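# Stand the clear bottle upright on the white plate

## Task

Put the clear bottle on the white plate so it stands upright, leave every other object undisturbed, and finish with neither gripper touching the case, the amber bottle or the clear bottle.

## Robot and tools

Robot and frame. Two arms, left_arm and right_arm, each end in a two-finger gripper. All positions and orientations live in one scene frame: the origin sits at table-top height halfway between the arms' nominal bases, +x points out across the table, +z points up, and left_arm is on the +y side (image left/right does not follow arm names). A BASES line, if present, gives the true base locations. Quaternions are written w first (qw, qx, qy, qz). On each gripper the fingers extend along its own +z axis and separate along its y axis; end_effector_position is the spot between the finger pads, roughly 1 cm short of the fingertips. Reported poses may be off by a few centimetres, more at long reach, and friction or weight can leave a free gripper a centimetre or so from its command.

The row. Every motion command uses rows of 16 numbers: left_arm's x, y, z, qw, qx, qy, qz, opening, then the same eight for right_arm, always both arms even if one stays still. x, y, z are metres and the quaternion is unitless; together they are an absolute pose for that gripper in the scene frame, not an offset. Opening runs from -1 (shut) to +1 (fully open, 0.094 m). An arm meant to hold still should be sent its last reported pose with the same quaternion every time, and the opening it should keep. Each control step the controller limits the commanded pose to 100 mm and 20 degrees from the measured one.

execute_actions. Argument actions is a list holding at most one item. An empty list is a look: it returns state and pictures. An item with rows (1 to 15 rows) and steps (3 to 15, default 15, each 1/30 s) plays one row per step, repeating the final row. An item with only steps (up to 300) is a wait measured from the previous result, thinking time included. Any target more than 0.6 m from that arm's last reported position along one of its gripper axes makes the call refused, and nothing is sent. The optional cameras list picks pictures (["all"], [] or names).

move. target is one row or a list of up to 15 rows; each gripper travels in a straight line to each pose, all arms finishing together, capped at 10 s in total. speed is m/s, 0.002 to 0.5 (default 0.25; turning at up to twice that in rad/s), one value or one per target. blend (metres) rounds corners between listed targets; 0 stops at each. blocking=false returns after about 0.5 s while motion continues. cameras defaults to all. Openings in the first row go out at the start; openings changed in later rows are applied only after everything stops at that row. Moves do not avoid obstacles or the other arm, and grippers lag and overshoot more at high speed. The result adds a move: line: done, off_target, moving, held, fault, plus limits=paced (pose clipped) or limits=held (steps withheld). done or off_target says nothing about contact.



Reading results. Each arm reports end_effector_position, end_effector_quat_wxyz, Hand target (pose being driven to now), Joint positions (last entry the measured opening in metres), Joint velocities ("within noise" means at rest), Joint torques (include the arm's own weight; entries 3 and 4 wrap at ±28 N m), grip_measured (on the opening scale) and grip_effort_nm (motor effort, negative closing; not pad force). Empty fingers read slightly wide; a firm grasp reads a few millimetres narrower than the object, more on round items like bottles, so grip_measured alone does not confirm a touch. Close slowly on fragile things. Camera calibration lines give K, distortion and T_world_to_cam; fixed cameras may have shifted slightly, and wrist pictures may lag while moving.

What to avoid. Do not drop the bottle, release it while it moves, or let anything leave the table. Approach and set down gently: faster moves and targets pushed deeper past contact hit and press harder. Never drive the two grippers or arms into each other; the clearance check cannot prevent gripper-to-gripper contact. Keep paths away from an arm's own base, since passing near it can flip the shoulder posture. Avoid long holds with stretched arms or pushing at unreachable poses: motors heat, a MOTOR HOT line warns, and an OVER-TEMPERATURE FAULT drops that arm for 30 s or more. Brief random tugs on held parts or nudges to loose objects can happen. To let go, command an opening well above grip_measured, then lift clear of all three objects before finishing.

Each tool is called as name(argument=value, ...) on one line, values as JSON.

## Session

execute_actions(actions=[], cameras=["all"])

Scene clock: 0.00 s of 4110.00 s.
left_arm: end_effector_position=(+0.8557, +0.2927, +0.3181) grip_measured=+1.000 grip_effort_nm=n/a end_effector_quat_wxyz=(+0.606, +0.311, +0.725, +0.108) | right_arm: end_effector_position=(+0.2796, -0.7614, +0.3957) grip_measured=+1.000 grip_effort_nm=n/a end_effector_quat_wxyz=(+0.666, +0.334, +0.582, -0.327)
Joint positions: left_arm=[0.126 1.962 1.694 0.006 0.352 0.673 0.094] | right_arm=[-0.877 1.101 0.693 0.509 0.083 0.056 0.094]
Joint velocities: within noise
Joint torques (N m): no reading
Motor temperatures (°C): left_arm=[29 27 30 28 30 25 29] | right_arm=[28 30 29 28 29 27 28]
Heat: left arm: hottest elbow 30 °C; right arm: hottest shoulder 30 °C.
Hand target: left_arm +0.8592, +0.2932, +0.3460; +0.621, +0.310, +0.710, +0.117 | right_arm +0.2816, -0.7639, +0.4146; +0.676, +0.329, +0.570, -0.331

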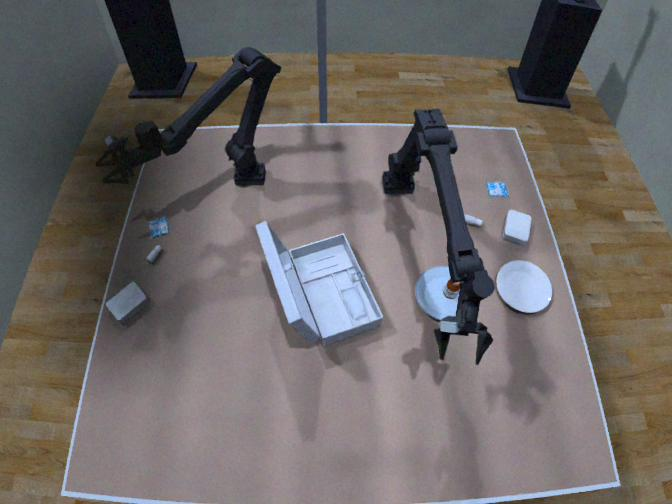

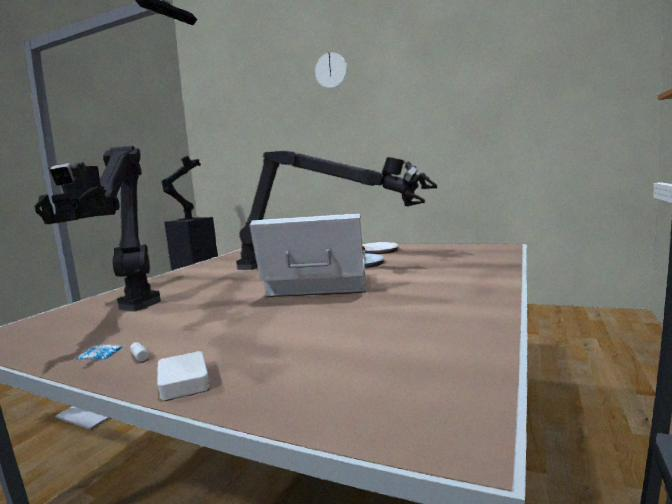

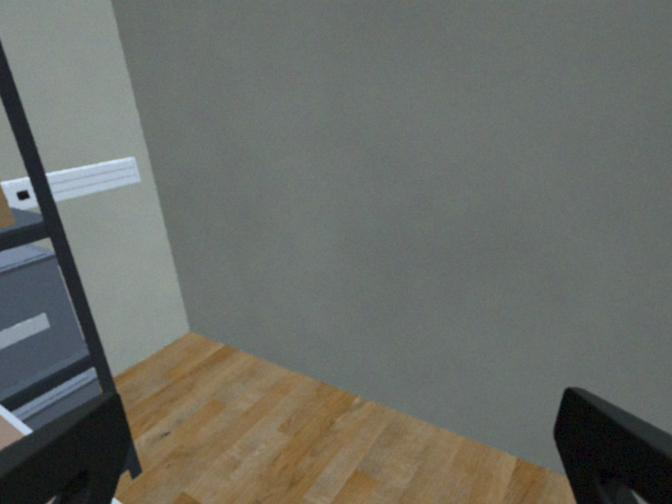

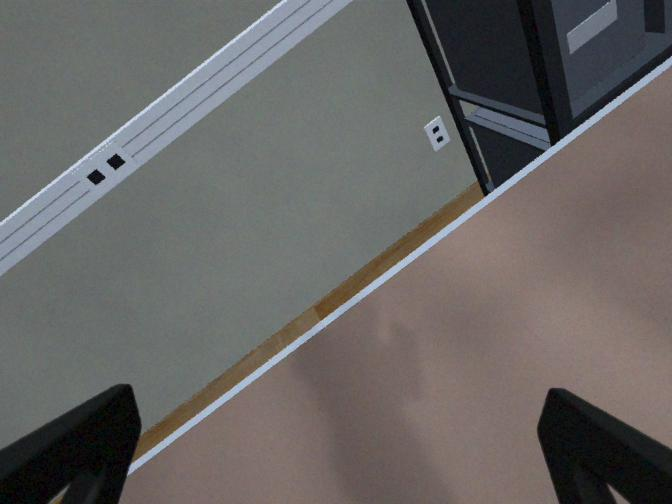

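zoom_image(camera="cam_high", region=[250, 220, 400, 350])

zoom_image(camera="cam_high", region=[400, 170, 570, 320])

zoom_image(camera="cam_high", region=[90, 200, 190, 330])

Scaled by 3.360 from the camera's 672x504 image, which has a finer 960x720 frame.

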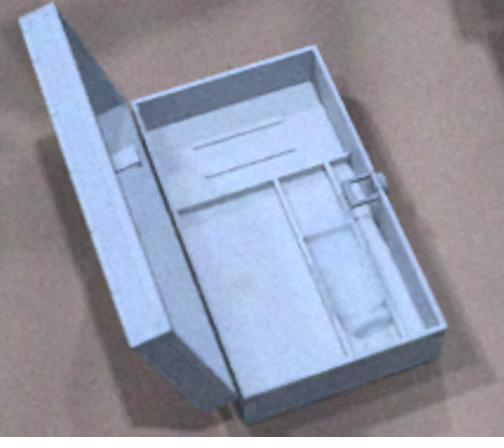

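Scaled by 2.965 from the camera's 672x504 image, which has a finer 960x720 frame.

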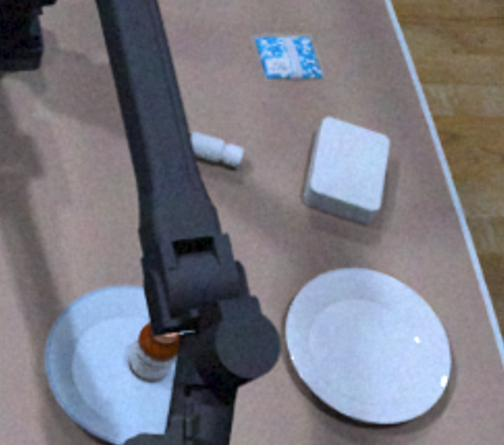

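Scaled by 3.877 from the camera's 672x504 image, which has a finer 960x720 frame.

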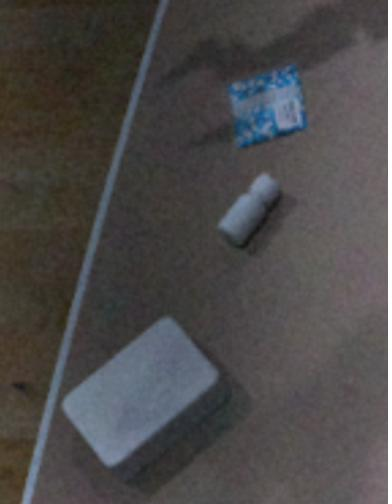

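move(target=[0.53,0.03,0.32,0,-0.2,0.98,0,1,0.2816,-0.7639,0.4146,0.676,0.329,0.570,-0.331,1], speed=0.5, cameras=["cam_high","cam_left_wrist"])

zoom_image(camera="cam_high", region=[400, 170, 570, 320])

Scene clock: 3.30 s of 4110.00 s.
left_arm: end_effector_position=(+0.5209, +0.0370, +0.2968) grip_measured=+1.000 grip_effort_nm=-0.007 end_effector_quat_wxyz=(-0.017, -0.196, +0.980, +0.012) | right_arm: end_effector_position=(+0.2796, -0.7614, +0.3957) grip_measured=+1.000 grip_effort_nm=0.007 end_effector_quat_wxyz=(+0.666, +0.334, +0.582, -0.327)
Joint positions: left_arm=[-0.403 1.762 1.834 -1.683 -0.002 -0.789 0.094] | right_arm=[-0.877 1.101 0.693 0.509 0.083 0.056 0.094]
Joint velocities: within noise
Joint torques (N m): left_arm=[-0.97 -18.43 12.83 -0.02 0.03 -0.04] | right_arm=[0.38 -4.25 13.83 2.66 -0.01 0.04]
Motor temperatures (°C): left_arm=[29 28 31 28 30 25 29] | right_arm=[28 30 30 28 29 27 28]
Heat: left arm: hottest elbow 31 °C; right arm: hottest shoulder 30 °C.
Hand target: left_arm +0.5289, +0.0306, +0.3197; +0.004, -0.200, +0.980, -0.003 | right_arm +0.2812, -0.7635, +0.4144; +0.676, +0.329, +0.570, -0.331
Off the commanded pose: left_arm 0.026 m, 2 deg | right_arm 0.019 m, 2 deg.
joint sent to its limit (left arm) — joint 4 (wrist pitch), lower limit.
Kept back: nothing.
move: off_target (left_arm, right_arm)
camera_calibration:
cam_left_wrist: T_world_to_cam=[[0.392024, -0.918847, -0.0451433, -0.154409], [-0.824848, -0.372802, 0.425022, 0.358618], [-0.40736, -0.129383, -0.904056, 0.57138], [0, 0, 0, 1]] pos_world=[0.589095, 0.0657418, 0.357169]
Images, in order (width x height): cam_high 672x504, cam_left_wrist 672x504.

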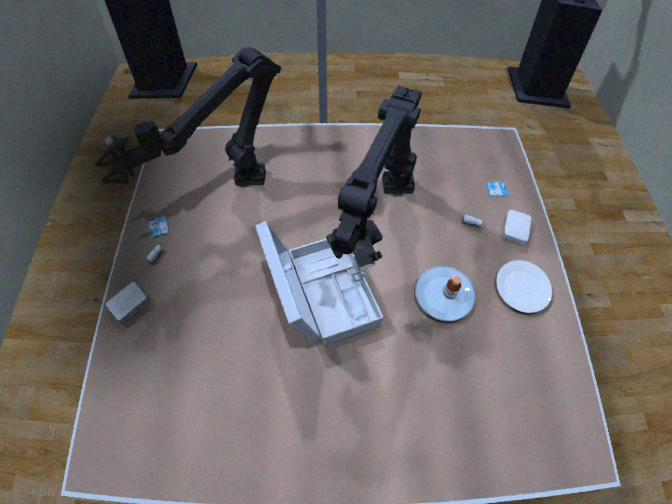

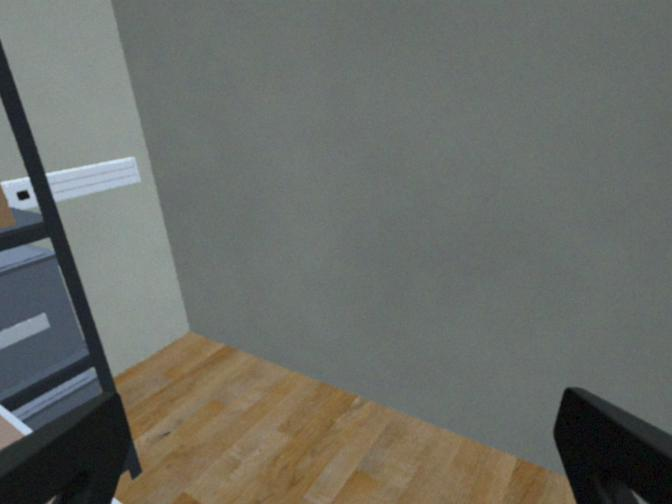

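Scaled by 2.965 from the camera's 672x504 image, which has a finer 960x720 frame.

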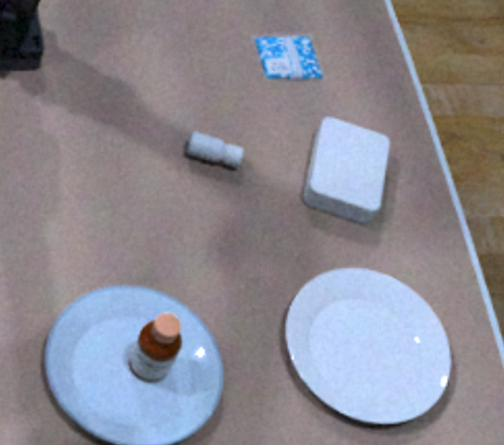

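execute_actions(actions=[], cameras=["all"])

zoom_image(camera="cam_high", region=[310, 230, 400, 350])

zoom_image(camera="cam_left_wrist", region=[100, 100, 600, 500])

Scene clock: 3.40 s of 4110.00 s.
left_arm: end_effector_position=(+0.5209, +0.0370, +0.2968) grip_measured=+1.000 grip_effort_nm=-0.012 end_effector_quat_wxyz=(-0.016, -0.196, +0.980, +0.012) | right_arm: end_effector_position=(+0.2796, -0.7614, +0.3957) grip_measured=+1.000 grip_effort_nm=0.007 end_effector_quat_wxyz=(+0.666, +0.334, +0.582, -0.327)
Joint positions: left_arm=[-0.403 1.762 1.834 -1.683 -0.002 -0.79 0.094] | right_arm=[-0.877 1.101 0.693 0.509 0.083 0.056 0.094]
Joint velocities: within noise
Joint torques (N m): left_arm=[-0.91 -18.49 12.86 -0.03 0.02 -0.01] | right_arm=[0.32 -4.31 13.82 2.65 -0.01 0.04]
Motor temperatures (°C): left_arm=[29 28 31 28 30 25 29] | right_arm=[28 30 30 28 29 27 28]
Heat: left arm: hottest elbow 31 °C; right arm: hottest shoulder 30 °C.
Hand target: left_arm +0.5289, +0.0306, +0.3197; +0.004, -0.200, +0.980, -0.003 | right_arm +0.2812, -0.7635, +0.4144; +0.676, +0.329, +0.570, -0.331
Off the commanded pose: left_arm 0.026 m, 2 deg | right_arm 0.019 m, 2 deg.
Steps of this call (1-3: nothing new was sent). Readings (end_effector_position of left_arm | right_arm):
1: (+0.5209, +0.0370, +0.2968) | (+0.2796, -0.7614, +0.3957)
2: (+0.5209, +0.0370, +0.2968) | (+0.2796, -0.7614, +0.3957)
3: the state above
camera_calibration:
cam_left_wrist: T_world_to_cam=[[0.393426, -0.918245, -0.045185, -0.155149], [-0.82429, -0.374083, 0.42498, 0.358387], [-0.407139, -0.129952, -0.904074, 0.571291], [0, 0, 0, 1]] pos_world=[0.589049, 0.0658423, 0.357172]

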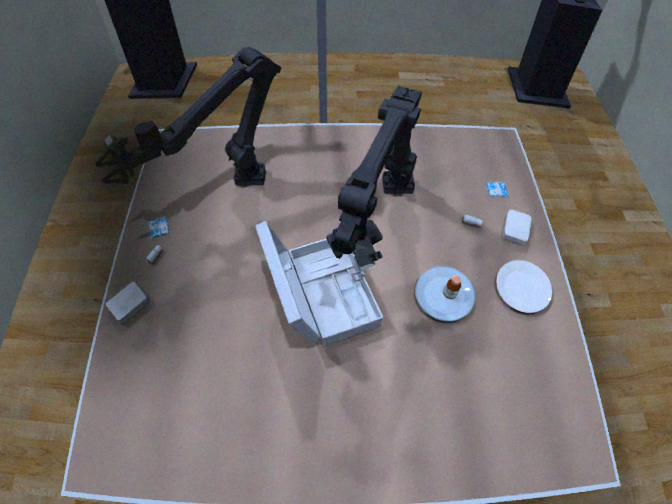

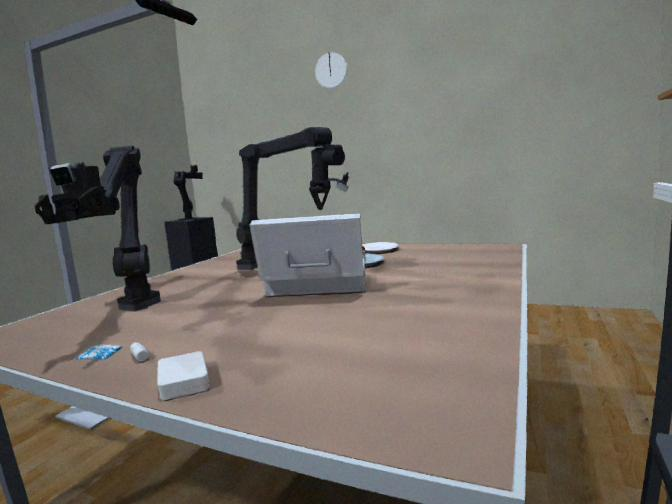

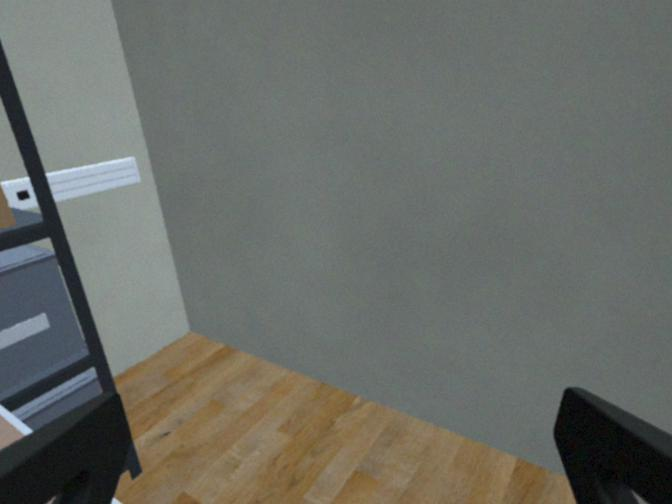

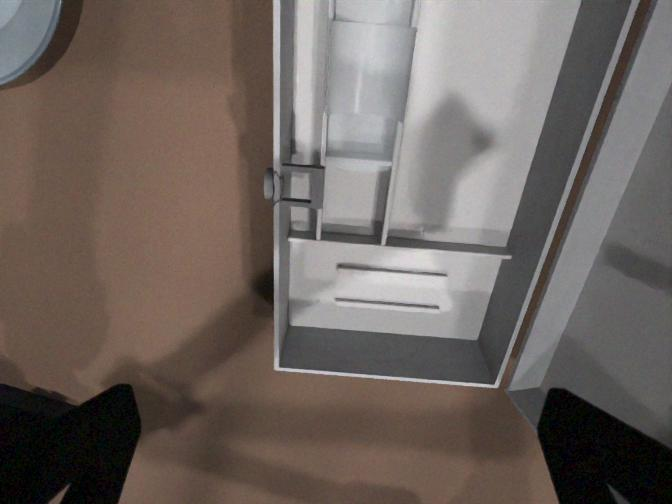

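Scaled by 4.200 from the camera's 672x504 image, which has a finer 960x720 frame.

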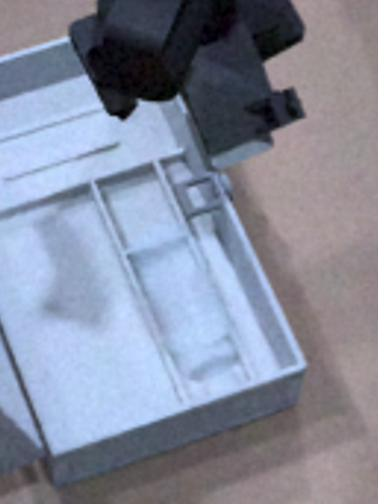

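Scaled by 1.008 from the camera's 672x504 image, which has a finer 960x720 frame.

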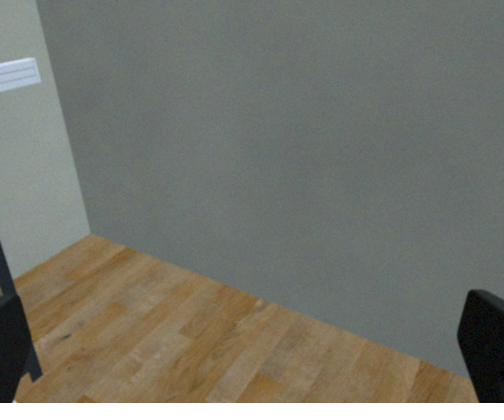

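move(target=[0.60,0.065,0.30,0,-0.2,0.98,0,1,0.2796,-0.7614,0.3957,0.666,0.334,0.582,-0.327,1], speed=0.4, cameras=["cam_right_wrist","cam_left_wrist"])

zoom_image(camera="cam_right_wrist", region=[230, 100, 530, 400])

Scene clock: 4.53 s of 4110.00 s.
left_arm: end_effector_position=(+0.5919, +0.0722, +0.2700) grip_measured=+1.000 grip_effort_nm=-0.017 end_effector_quat_wxyz=(-0.019, -0.209, +0.978, +0.011) | right_arm: end_effector_position=(+0.2796, -0.7614, +0.3957) grip_measured=+1.000 grip_effort_nm=0.012 end_effector_quat_wxyz=(+0.666, +0.334, +0.582, -0.327)
Joint positions: left_arm=[-0.301 1.923 1.995 -1.686 -0.001 -0.715 0.094] | right_arm=[-0.877 1.101 0.693 0.509 0.083 0.056 0.094]
Joint velocities: within noise
Joint torques (N m): left_arm=[-1.08 -22.01 12.6 0.12 0 0.2] | right_arm=[0.32 -4.07 11.29 2.55 -0.08 0.04]
Motor temperatures (°C): left_arm=[29 28 31 28 30 25 29] | right_arm=[28 30 31 28 29 27 28]
Heat: left arm: hottest elbow 31 °C; right arm: hottest elbow 31 °C.
Hand target: left_arm +0.5983, +0.0655, +0.2995; +0.009, -0.200, +0.980, -0.005 | right_arm +0.2796, -0.7614, +0.3956; +0.666, +0.334, +0.582, -0.327
Off the commanded pose: left_arm 0.032 m, 3 deg | right_arm 0.000 m, 0 deg.
joint sent to its limit (left arm) — joint 4 (wrist pitch), lower limit.
Kept back: nothing.
move: off_target (left_arm)
camera_calibration:
cam_left_wrist: T_world_to_cam=[[0.417692, -0.907485, -0.0447729, -0.167204], [-0.812207, -0.395018, 0.42928, 0.434652], [-0.407251, -0.142942, -0.902061, 0.580921], [0, 0, 0, 1]] pos_world=[0.659448, 0.102999, 0.329953]
Images, in order (width x height): cam_left_wrist 672x504, cam_right_wrist 672x504.

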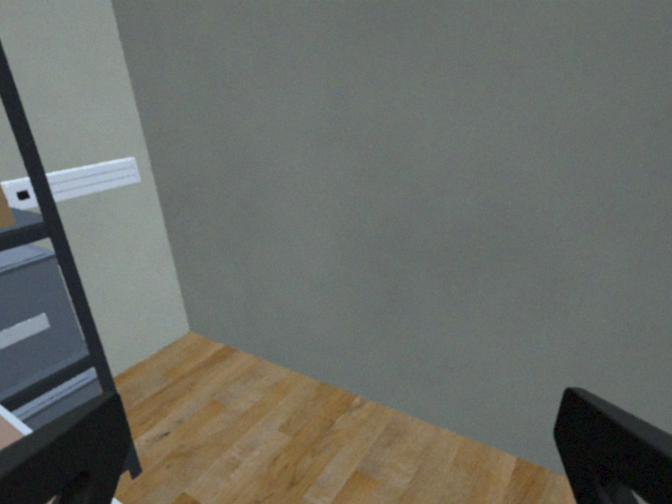

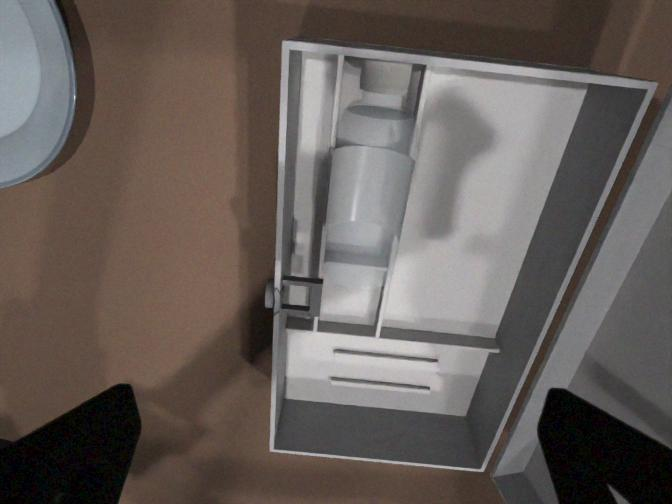

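Scaled by 1.680 from the camera's 672x504 image, which has a finer 960x720 frame.

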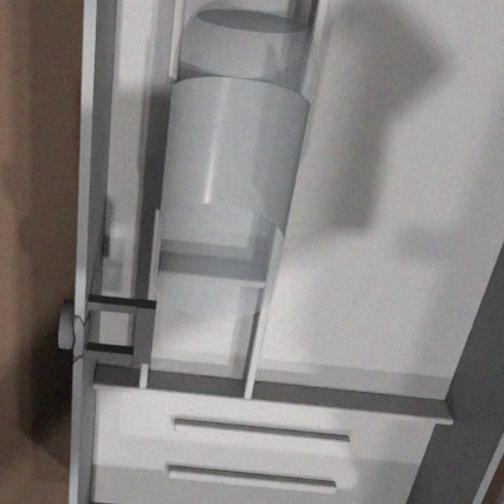

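move(target=[0.604,0.055,0.16,0,-0.167,0.986,0,0.7,0.2796,-0.7614,0.3957,0.666,0.334,0.582,-0.327,1], speed=0.3, cameras=["cam_right_wrist","cam_high","cam_low"])

zoom_image(camera="cam_high", region=[310, 230, 400, 350])

Scene clock: 6.30 s of 4110.00 s.
left_arm: end_effector_position=(+0.6016, +0.0640, +0.1473) grip_measured=+0.703 grip_effort_nm=-0.164 end_effector_quat_wxyz=(-0.015, -0.179, +0.984, +0.008) | right_arm: end_effector_position=(+0.2796, -0.7614, +0.3957) grip_measured=+1.000 grip_effort_nm=0.007 end_effector_quat_wxyz=(+0.666, +0.334, +0.582, -0.327)
Joint positions: left_arm=[-0.309 1.978 1.756 -1.383 -0.001 -0.661 0.08] | right_arm=[-0.877 1.101 0.693 0.509 0.083 0.056 0.094]
Joint velocities: within noise
Joint torques (N m): left_arm=[-1.44 -22.59 8.61 0.8 0.01 0.19] | right_arm=[0.32 -4.01 11.29 2.52 -0.08 0.04]
Motor temperatures (°C): left_arm=[29 28 32 28 30 25 29] | right_arm=[28 30 31 28 29 27 28]
Heat: left arm: hottest elbow 32 °C; right arm: hottest elbow 31 °C.
Hand target: left_arm +0.6038, +0.0551, +0.1600; +0.000, -0.167, +0.986, +0.000 | right_arm +0.2796, -0.7614, +0.3956; +0.666, +0.334, +0.582, -0.327
Off the commanded pose: left_arm 0.016 m, 2 deg | right_arm 0.000 m, 0 deg.
Kept back: nothing.
move: off_target (left_arm)
Images, in order (width x height): cam_high 672x504, cam_low 672x504, cam_right_wrist 672x504.

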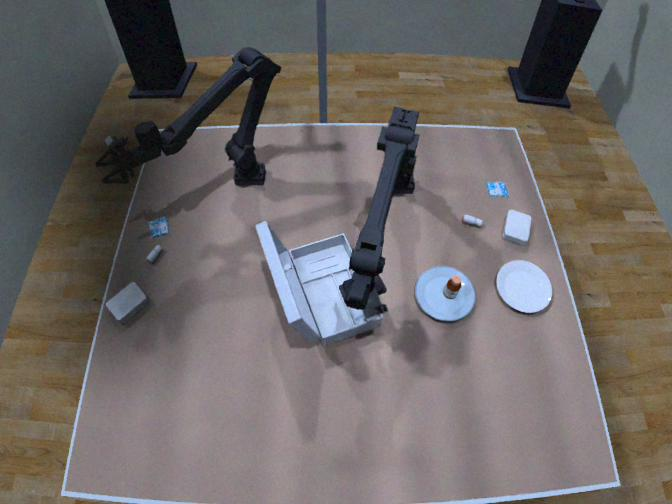

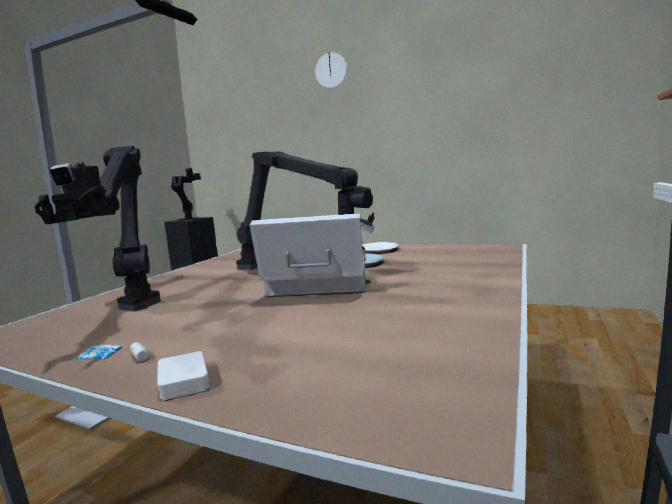

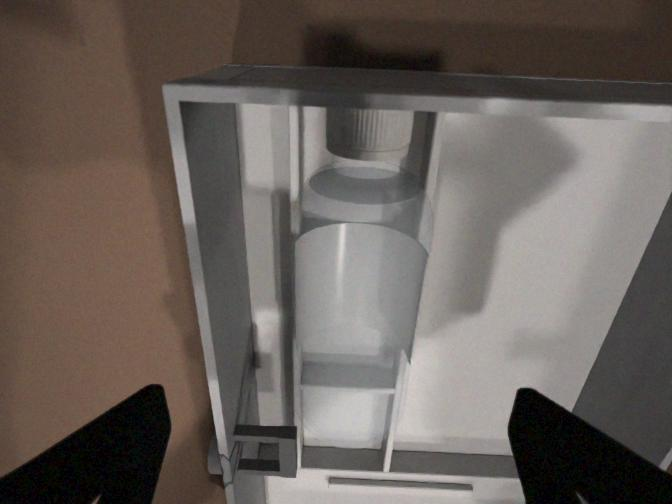

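Scaled by 4.200 from the camera's 672x504 image, which has a finer 960x720 frame.

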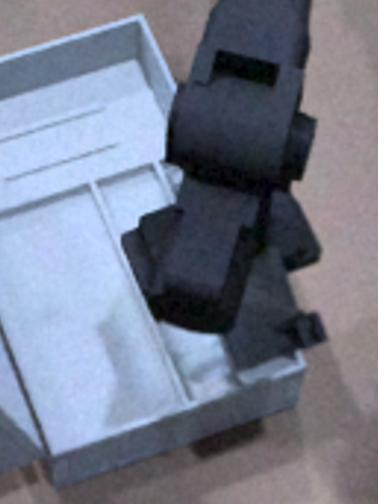

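move(target=[0.603,0.046,0.063,0,-0.144,0.9896,0,0.7,0.2796,-0.7614,0.3957,0.666,0.334,0.582,-0.327,1], speed=0.18, cameras=["cam_right_wrist","cam_high"])

zoom_image(camera="cam_high", region=[310, 230, 400, 350])

Scene clock: 7.73 s of 4110.00 s.
left_arm: end_effector_position=(+0.6001, +0.0549, +0.0547) grip_measured=+0.703 grip_effort_nm=-0.164 end_effector_quat_wxyz=(-0.011, -0.156, +0.988, +0.006) | right_arm: end_effector_position=(+0.2796, -0.7614, +0.3957) grip_measured=+1.000 grip_effort_nm=0.012 end_effector_quat_wxyz=(+0.666, +0.334, +0.582, -0.327)
Joint positions: left_arm=[-0.325 2.057 1.627 -1.167 -0.001 -0.629 0.08] | right_arm=[-0.877 1.101 0.693 0.509 0.083 0.056 0.094]
Joint velocities: within noise
Joint torques (N m): left_arm=[-1.38 -22.71 7.88 0.84 0.01 0.2] | right_arm=[0.38 -4.07 11.29 2.54 -0.09 0.03]
Motor temperatures (°C): left_arm=[29 28 32 28 30 25 29] | right_arm=[28 30 31 28 29 27 28]
Heat: left arm: hottest elbow 32 °C; right arm: hottest elbow 31 °C.
Hand target: left_arm +0.6029, +0.0461, +0.0631; +0.000, -0.144, +0.990, +0.000 | right_arm +0.2796, -0.7614, +0.3956; +0.666, +0.334, +0.582, -0.327
Off the commanded pose: left_arm 0.012 m, 2 deg | right_arm 0.000 m, 0 deg.
Kept back: nothing.
move: off_target (left_arm)
Images, in order (width x height): cam_high 672x504, cam_right_wrist 672x504.

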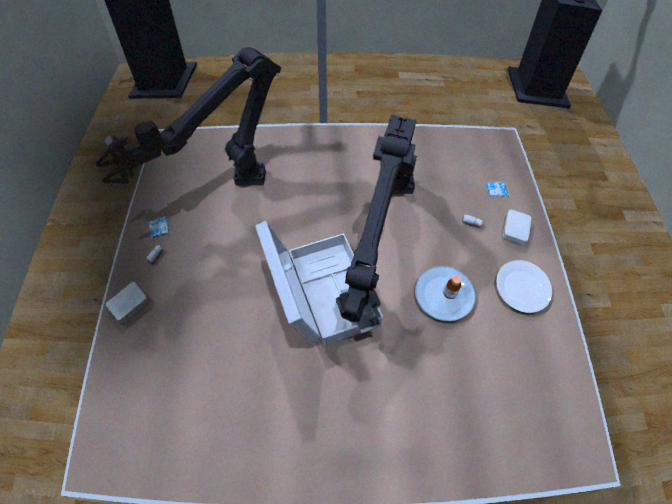

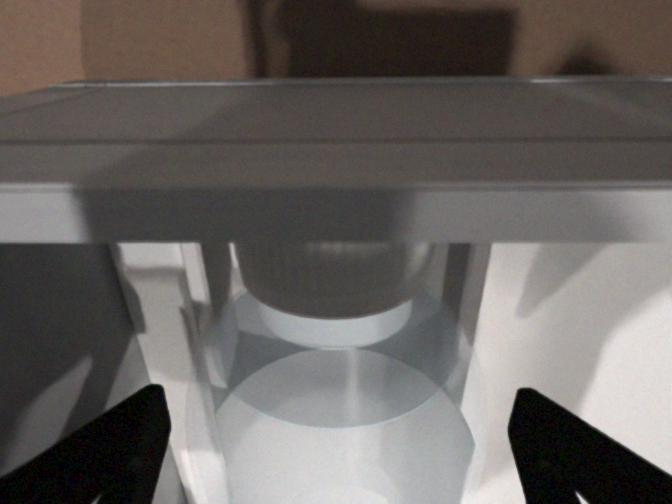

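Scaled by 4.200 from the camera's 672x504 image, which has a finer 960x720 frame.

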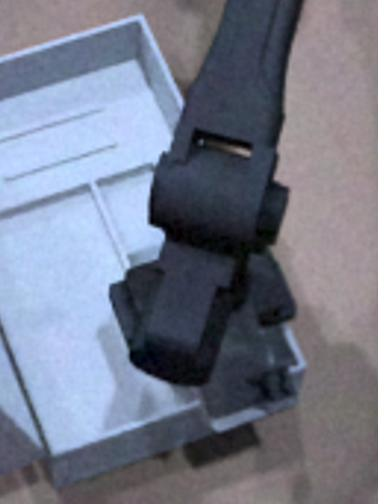

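move(target=[[0.598,0.045,0.053,0,-0.144,0.9896,0,0.7,0.2796,-0.7614,0.3957,0.666,0.334,0.582,-0.327,1],[0.598,0.045,0.053,0,-0.144,0.9896,0,0.05,0.2796,-0.7614,0.3957,0.666,0.334,0.582,-0.327,1]], speed=0.15, cameras=["cam_right_wrist"])

Scene clock: 9.17 s of 4110.00 s.
left_arm: end_effector_position=(+0.5975, +0.0540, +0.0471) grip_measured=+0.254 grip_effort_nm=-1.028 end_effector_quat_wxyz=(-0.008, -0.154, +0.988, +0.006) | right_arm: end_effector_position=(+0.2796, -0.7614, +0.3957) grip_measured=+1.000 grip_effort_nm=0.012 end_effector_quat_wxyz=(+0.666, +0.334, +0.582, -0.327)
Joint positions: left_arm=[-0.328 2.057 1.605 -1.14 -0.002 -0.629 0.059] | right_arm=[-0.877 1.101 0.693 0.509 0.083 0.056 0.094]
Joint velocities: within noise
Joint torques (N m): left_arm=[-1.55 -22.36 7.34 0.9 0.07 0.17] | right_arm=[0.32 -4.01 11.28 2.55 -0.08 0.03]
Motor temperatures (°C): left_arm=[29 29 32 28 30 25 29] | right_arm=[28 30 32 28 29 27 28]
Heat: left arm: hottest elbow 32 °C; right arm: hottest elbow 32 °C.
Hand target: left_arm +0.5980, +0.0451, +0.0531; +0.000, -0.144, +0.990, +0.000 | right_arm +0.2796, -0.7614, +0.3956; +0.666, +0.334, +0.582, -0.327
Off the commanded pose: left_arm 0.011 m, 2 deg | right_arm 0.000 m, 0 deg.
Kept back: nothing.
move: off_target (left_arm)
Images, in order (width x height): cam_right_wrist 672x504.

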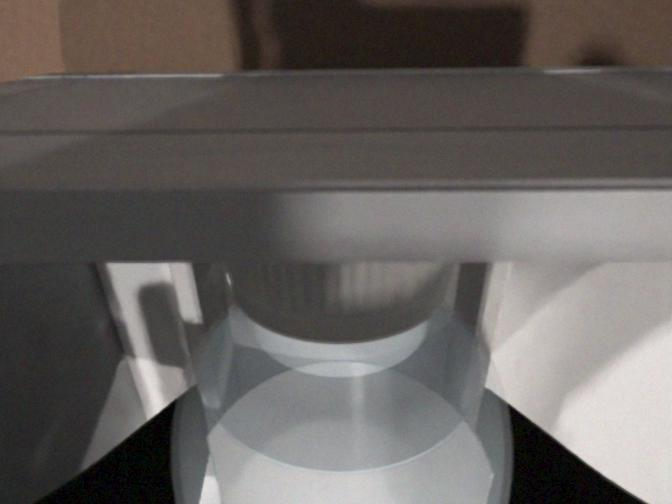

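move(target=[[0.59,0.047,0.27,0,-0.144,0.9896,0,0.05,0.2796,-0.7614,0.3957,0.666,0.334,0.582,-0.327,1],[0.55,0.38,0.32,0.45,-0.19,0.85,0.13,0.05,0.2796,-0.7614,0.3957,0.666,0.334,0.582,-0.327,1],[0.555,0.655,0.20,0.676,-0.207,0.676,0.207,0.05,0.2796,-0.7614,0.3957,0.666,0.334,0.582,-0.327,1]], speed=[0.25,0.45,0.4], blend=[0.06,0.1,0], cameras=["cam_high","cam_low","cam_right_wrist"])

zoom_image(camera="cam_high", region=[420, 190, 600, 330])

zoom_image(camera="cam_low", region=[310, 170, 460, 285])

Scene clock: 13.10 s of 4110.00 s.
left_arm: end_effector_position=(+0.5326, +0.6454, +0.1423) grip_measured=+0.182 grip_effort_nm=-1.028 end_effector_quat_wxyz=(+0.631, -0.226, +0.716, +0.195) | right_arm: end_effector_position=(+0.2796, -0.7614, +0.3957) grip_measured=+1.000 grip_effort_nm=0.012 end_effector_quat_wxyz=(+0.666, +0.334, +0.582, -0.327)
Joint positions: left_arm=[0.695 1.871 0.858 0.883 0.097 0.008 0.056] | right_arm=[-0.877 1.101 0.693 0.509 0.083 0.056 0.094]
Joint velocities: within noise
Joint torques (N m): left_arm=[-1.32 -19.78 10.29 3.86 0.14 0.01] | right_arm=[0.44 -3.96 11.28 2.54 -0.08 0.04]
Motor temperatures (°C): left_arm=[29 29 33 28 30 25 29] | right_arm=[28 31 32 28 29 27 28]
Heat: left arm: hottest elbow 33 °C; right arm: hottest elbow 32 °C.
Hand target: left_arm +0.5514, +0.6522, +0.2003; +0.676, -0.207, +0.676, +0.207 | right_arm +0.2796, -0.7614, +0.3956; +0.666, +0.334, +0.582, -0.327
Off the commanded pose: left_arm 0.063 m, 7 deg | right_arm 0.000 m, 0 deg.
Kept back: nothing.
move: off_target (left_arm); limits=paced
Images, in order (width x height): cam_high 672x504, cam_low 672x504, cam_right_wrist 672x504.

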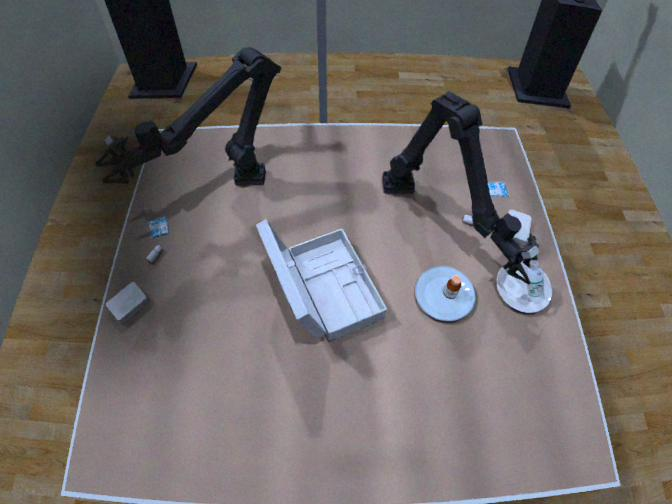

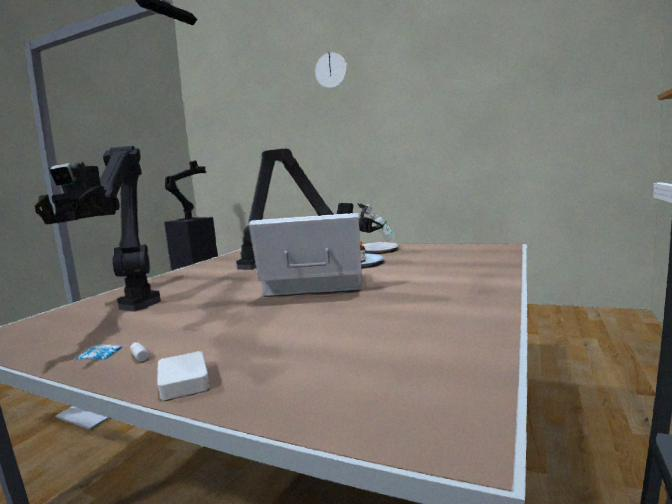

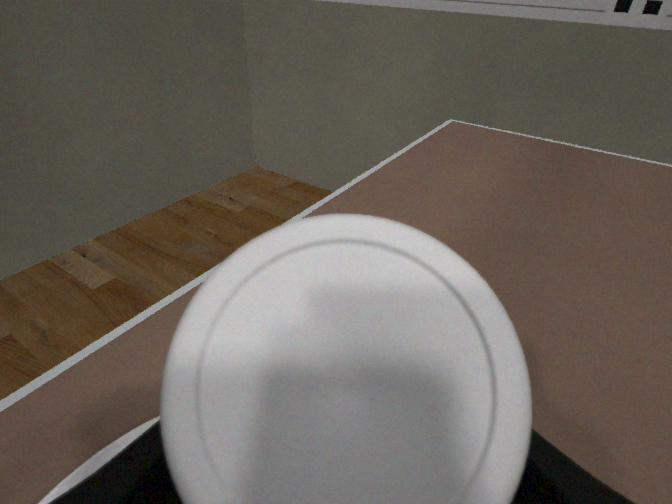

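Scaled by 2.800 from the camera's 672x504 image, which has a finer 960x720 frame.

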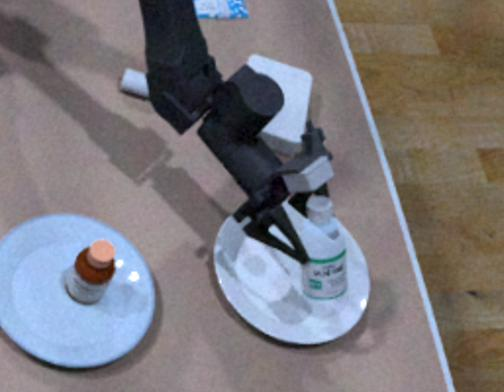

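Scaled by 3.360 from the camera's 672x504 image, which has a finer 960x720 frame.

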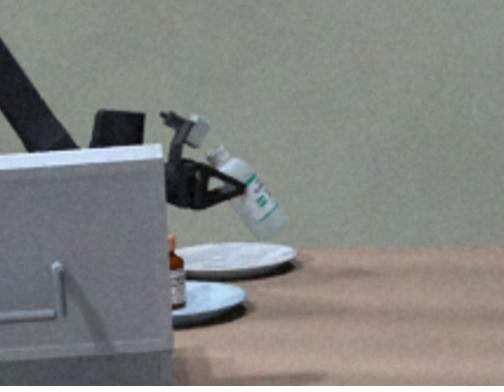

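move(target=[0.562,0.673,0.17,0.434,-0.26,0.852,0.133,0.05,0.2796,-0.7614,0.3957,0.666,0.334,0.582,-0.327,1], speed=0.35, cameras=["cam_high","cam_low"])

zoom_image(camera="cam_high", region=[470, 210, 590, 330])

zoom_image(camera="cam_low", region=[340, 180, 440, 280])

Scene clock: 14.90 s of 4110.00 s.
left_arm: end_effector_position=(+0.5396, +0.6525, +0.1232) grip_measured=+0.182 grip_effort_nm=-1.033 end_effector_quat_wxyz=(+0.397, -0.272, +0.869, +0.113) | right_arm: end_effector_position=(+0.2796, -0.7614, +0.3957) grip_measured=+1.000 grip_effort_nm=0.012 end_effector_quat_wxyz=(+0.666, +0.334, +0.582, -0.327)
Joint positions: left_arm=[0.695 1.772 1.131 -0.083 0.092 0.055 0.056] | right_arm=[-0.877 1.101 0.693 0.509 0.083 0.056 0.094]
Joint velocities: within noise
Joint torques (N m): left_arm=[-0.5 -19.37 13.22 2.19 -0.05 0.21] | right_arm=[0.32 -4.01 11.29 2.54 -0.08 0.04]
Motor temperatures (°C): left_arm=[29 30 34 28 30 25 29] | right_arm=[28 31 32 28 29 27 28]
Heat: left arm: hottest elbow 34 °C; right arm: hottest elbow 32 °C.
Hand target: left_arm +0.5590, +0.6706, +0.1712; +0.434, -0.260, +0.852, +0.133 | right_arm +0.2796, -0.7614, +0.3956; +0.666, +0.334, +0.582, -0.327
Off the commanded pose: left_arm 0.056 m, 5 deg | right_arm 0.000 m, 0 deg.
Kept back: nothing.
move: off_target (left_arm)
Images, in order (width x height): cam_high 672x504, cam_low 672x504.

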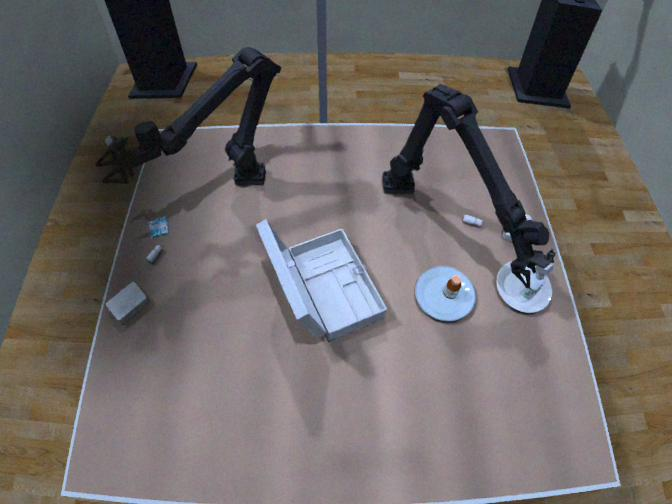

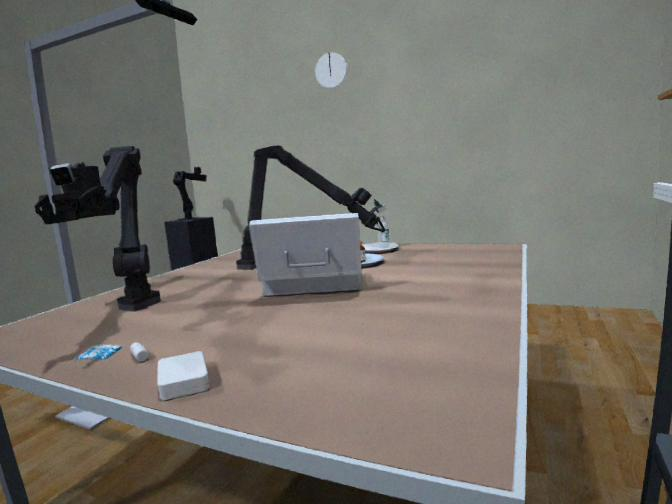

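Scaled by 4.200 from the camera's 672x504 image, which has a finer 960x720 frame.

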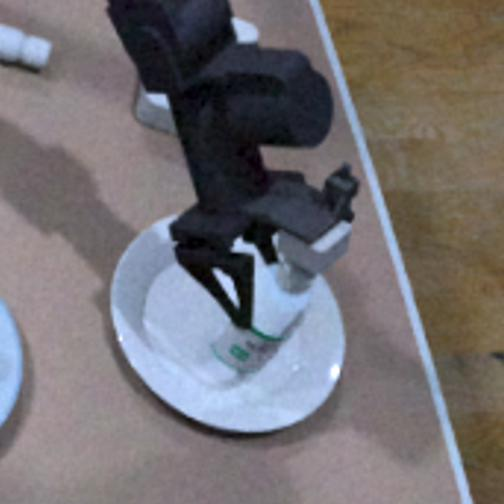

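Scaled by 5.040 from the camera's 672x504 image, which has a finer 960x720 frame.

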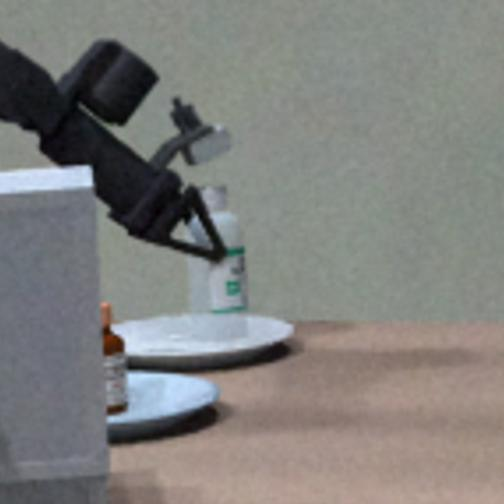

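move(target=[0.568,0.683,0.152,0.413,-0.266,0.864,0.125,0.05,0.2796,-0.7614,0.3957,0.666,0.334,0.582,-0.327,1], speed=0.08, cameras=["cam_high","cam_low"])

zoom_image(camera="cam_high", region=[470, 210, 590, 330])

zoom_image(camera="cam_low", region=[340, 180, 440, 280])

Scene clock: 16.03 s of 4110.00 s.
left_arm: end_effector_position=(+0.5479, +0.6596, +0.1106) grip_measured=+0.182 grip_effort_nm=-1.023 end_effector_quat_wxyz=(+0.379, -0.274, +0.878, +0.107) | right_arm: end_effector_position=(+0.2796, -0.7614, +0.3957) grip_measured=+1.000 grip_effort_nm=0.007 end_effector_quat_wxyz=(+0.666, +0.334, +0.582, -0.327)
Joint positions: left_arm=[0.695 1.818 1.184 -0.131 0.092 0.06 0.056] | right_arm=[-0.877 1.101 0.693 0.509 0.083 0.056 0.094]
Joint velocities: within noise
Joint torques (N m): left_arm=[-0.03 -19.6 13.26 1.96 0.05 0.2] | right_arm=[0.38 -4.01 11.29 2.54 -0.09 0.04]
Motor temperatures (°C): left_arm=[29 30 34 28 30 25 29] | right_arm=[28 31 33 28 29 27 28]
Heat: left arm: hottest elbow 34 °C; right arm: hottest elbow 33 °C.
Hand target: left_arm +0.5652, +0.6809, +0.1533; +0.413, -0.266, +0.862, +0.125 | right_arm +0.2796, -0.7614, +0.3956; +0.666, +0.334, +0.582, -0.327
Off the commanded pose: left_arm 0.052 m, 5 deg | right_arm 0.000 m, 0 deg.
Kept back: nothing.
move: off_target (left_arm)
Images, in order (width x height): cam_high 672x504, cam_low 672x504.

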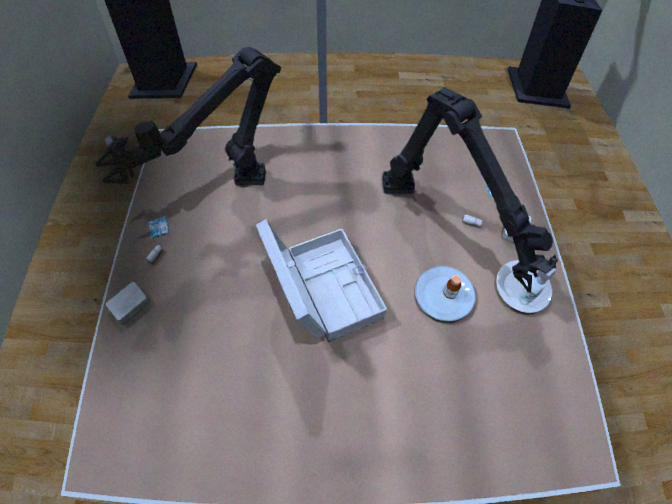

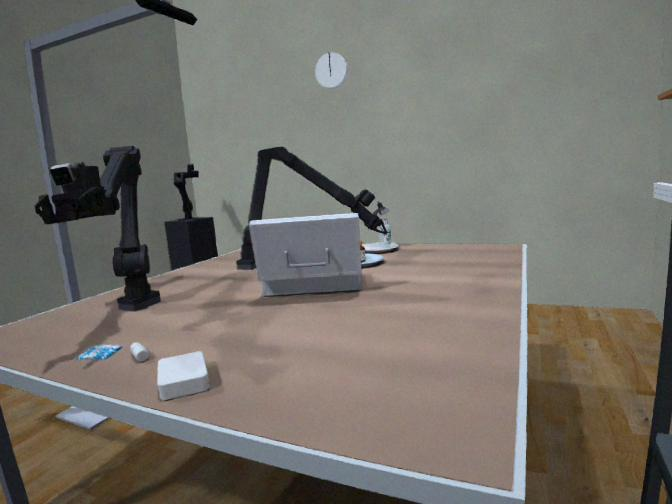

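Scaled by 4.200 from the camera's 672x504 image, which has a finer 960x720 frame.

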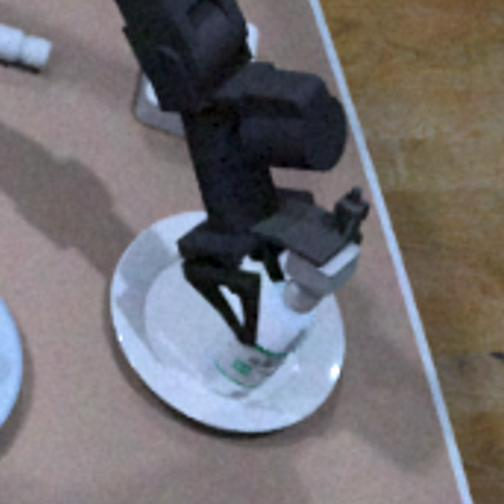

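Scaled by 5.040 from the camera's 672x504 image, which has a finer 960x720 frame.

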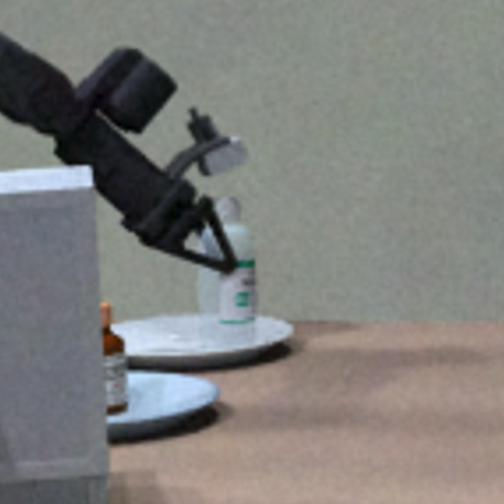

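move(target=[[0.535,0.687,0.155,0.413,-0.266,0.864,0.125,0.05,0.2796,-0.7614,0.3957,0.666,0.334,0.582,-0.327,1],[0.535,0.687,0.138,0.413,-0.266,0.864,0.125,0.05,0.2796,-0.7614,0.3957,0.666,0.334,0.582,-0.327,1]], speed=[0.12,0.05], cameras=["cam_high","cam_low"])

zoom_image(camera="cam_high", region=[470, 210, 590, 330])

zoom_image(camera="cam_low", region=[340, 180, 440, 280])

Scene clock: 17.13 s of 4110.00 s.
left_arm: end_effector_position=(+0.5282, +0.6791, +0.1105) grip_measured=+0.182 grip_effort_nm=-1.028 end_effector_quat_wxyz=(+0.384, -0.276, +0.874, +0.111) | right_arm: end_effector_position=(+0.2796, -0.7614, +0.3957) grip_measured=+1.000 grip_effort_nm=0.007 end_effector_quat_wxyz=(+0.666, +0.334, +0.582, -0.327)
Joint positions: left_arm=[0.745 1.813 1.168 -0.109 0.121 0.089 0.056] | right_arm=[-0.877 1.101 0.693 0.509 0.083 0.056 0.094]
Joint velocities: within noise
Joint torques (N m): left_arm=[-0.38 -20.66 8.49 3.14 0.32 0.2] | right_arm=[0.32 -4.07 11.29 2.55 -0.08 0.03]
Motor temperatures (°C): left_arm=[29 30 34 29 30 25 29] | right_arm=[28 31 33 28 29 27 28]
Heat: left arm: hottest elbow 34 °C; right arm: hottest elbow 33 °C.
Hand target: left_arm +0.5345, +0.6865, +0.1381; +0.412, -0.266, +0.863, +0.125 | right_arm +0.2796, -0.7614, +0.3956; +0.666, +0.334, +0.582, -0.327
Off the commanded pose: left_arm 0.029 m, 4 deg | right_arm 0.000 m, 0 deg.
Kept back: nothing.
move: off_target (left_arm)
Images, in order (width x height): cam_high 672x504, cam_low 672x504.

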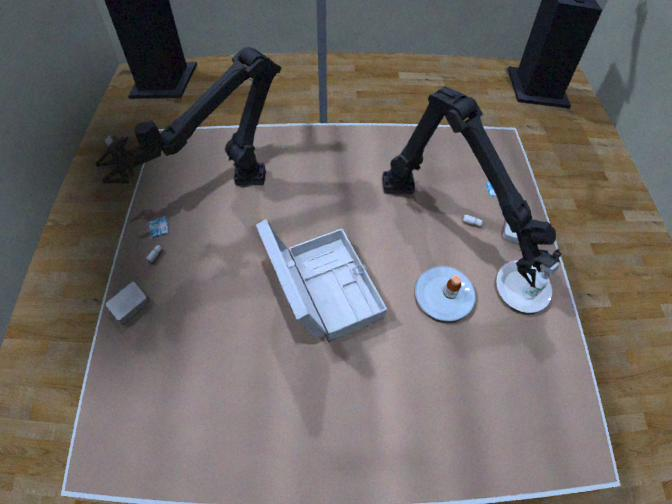

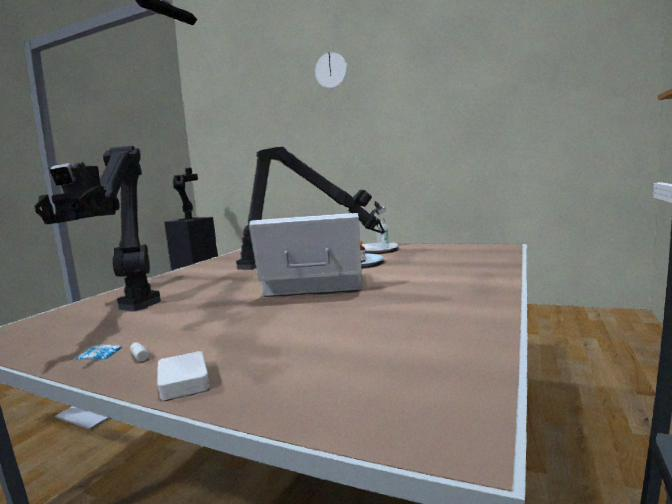

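Scaled by 4.200 from the camera's 672x504 image, which has a finer 960x720 frame.

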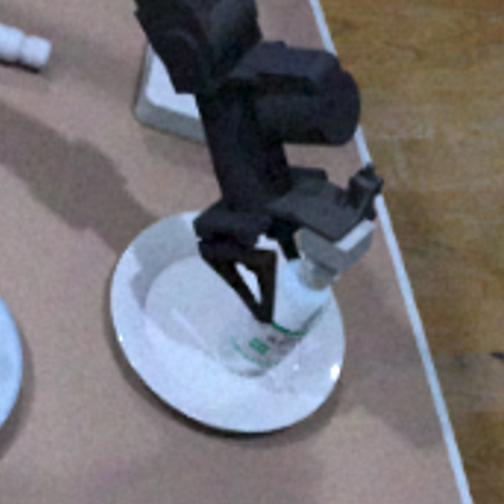

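Scaled by 5.040 from the camera's 672x504 image, which has a finer 960x720 frame.

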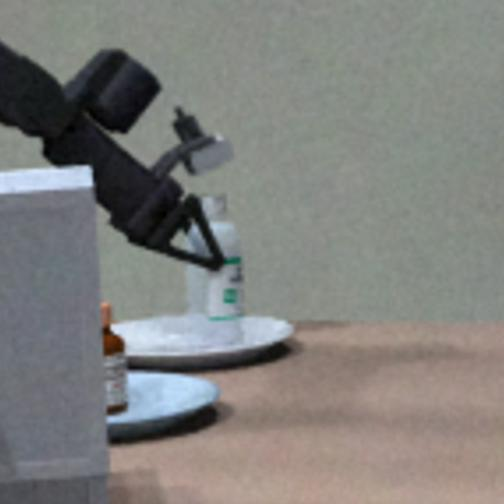

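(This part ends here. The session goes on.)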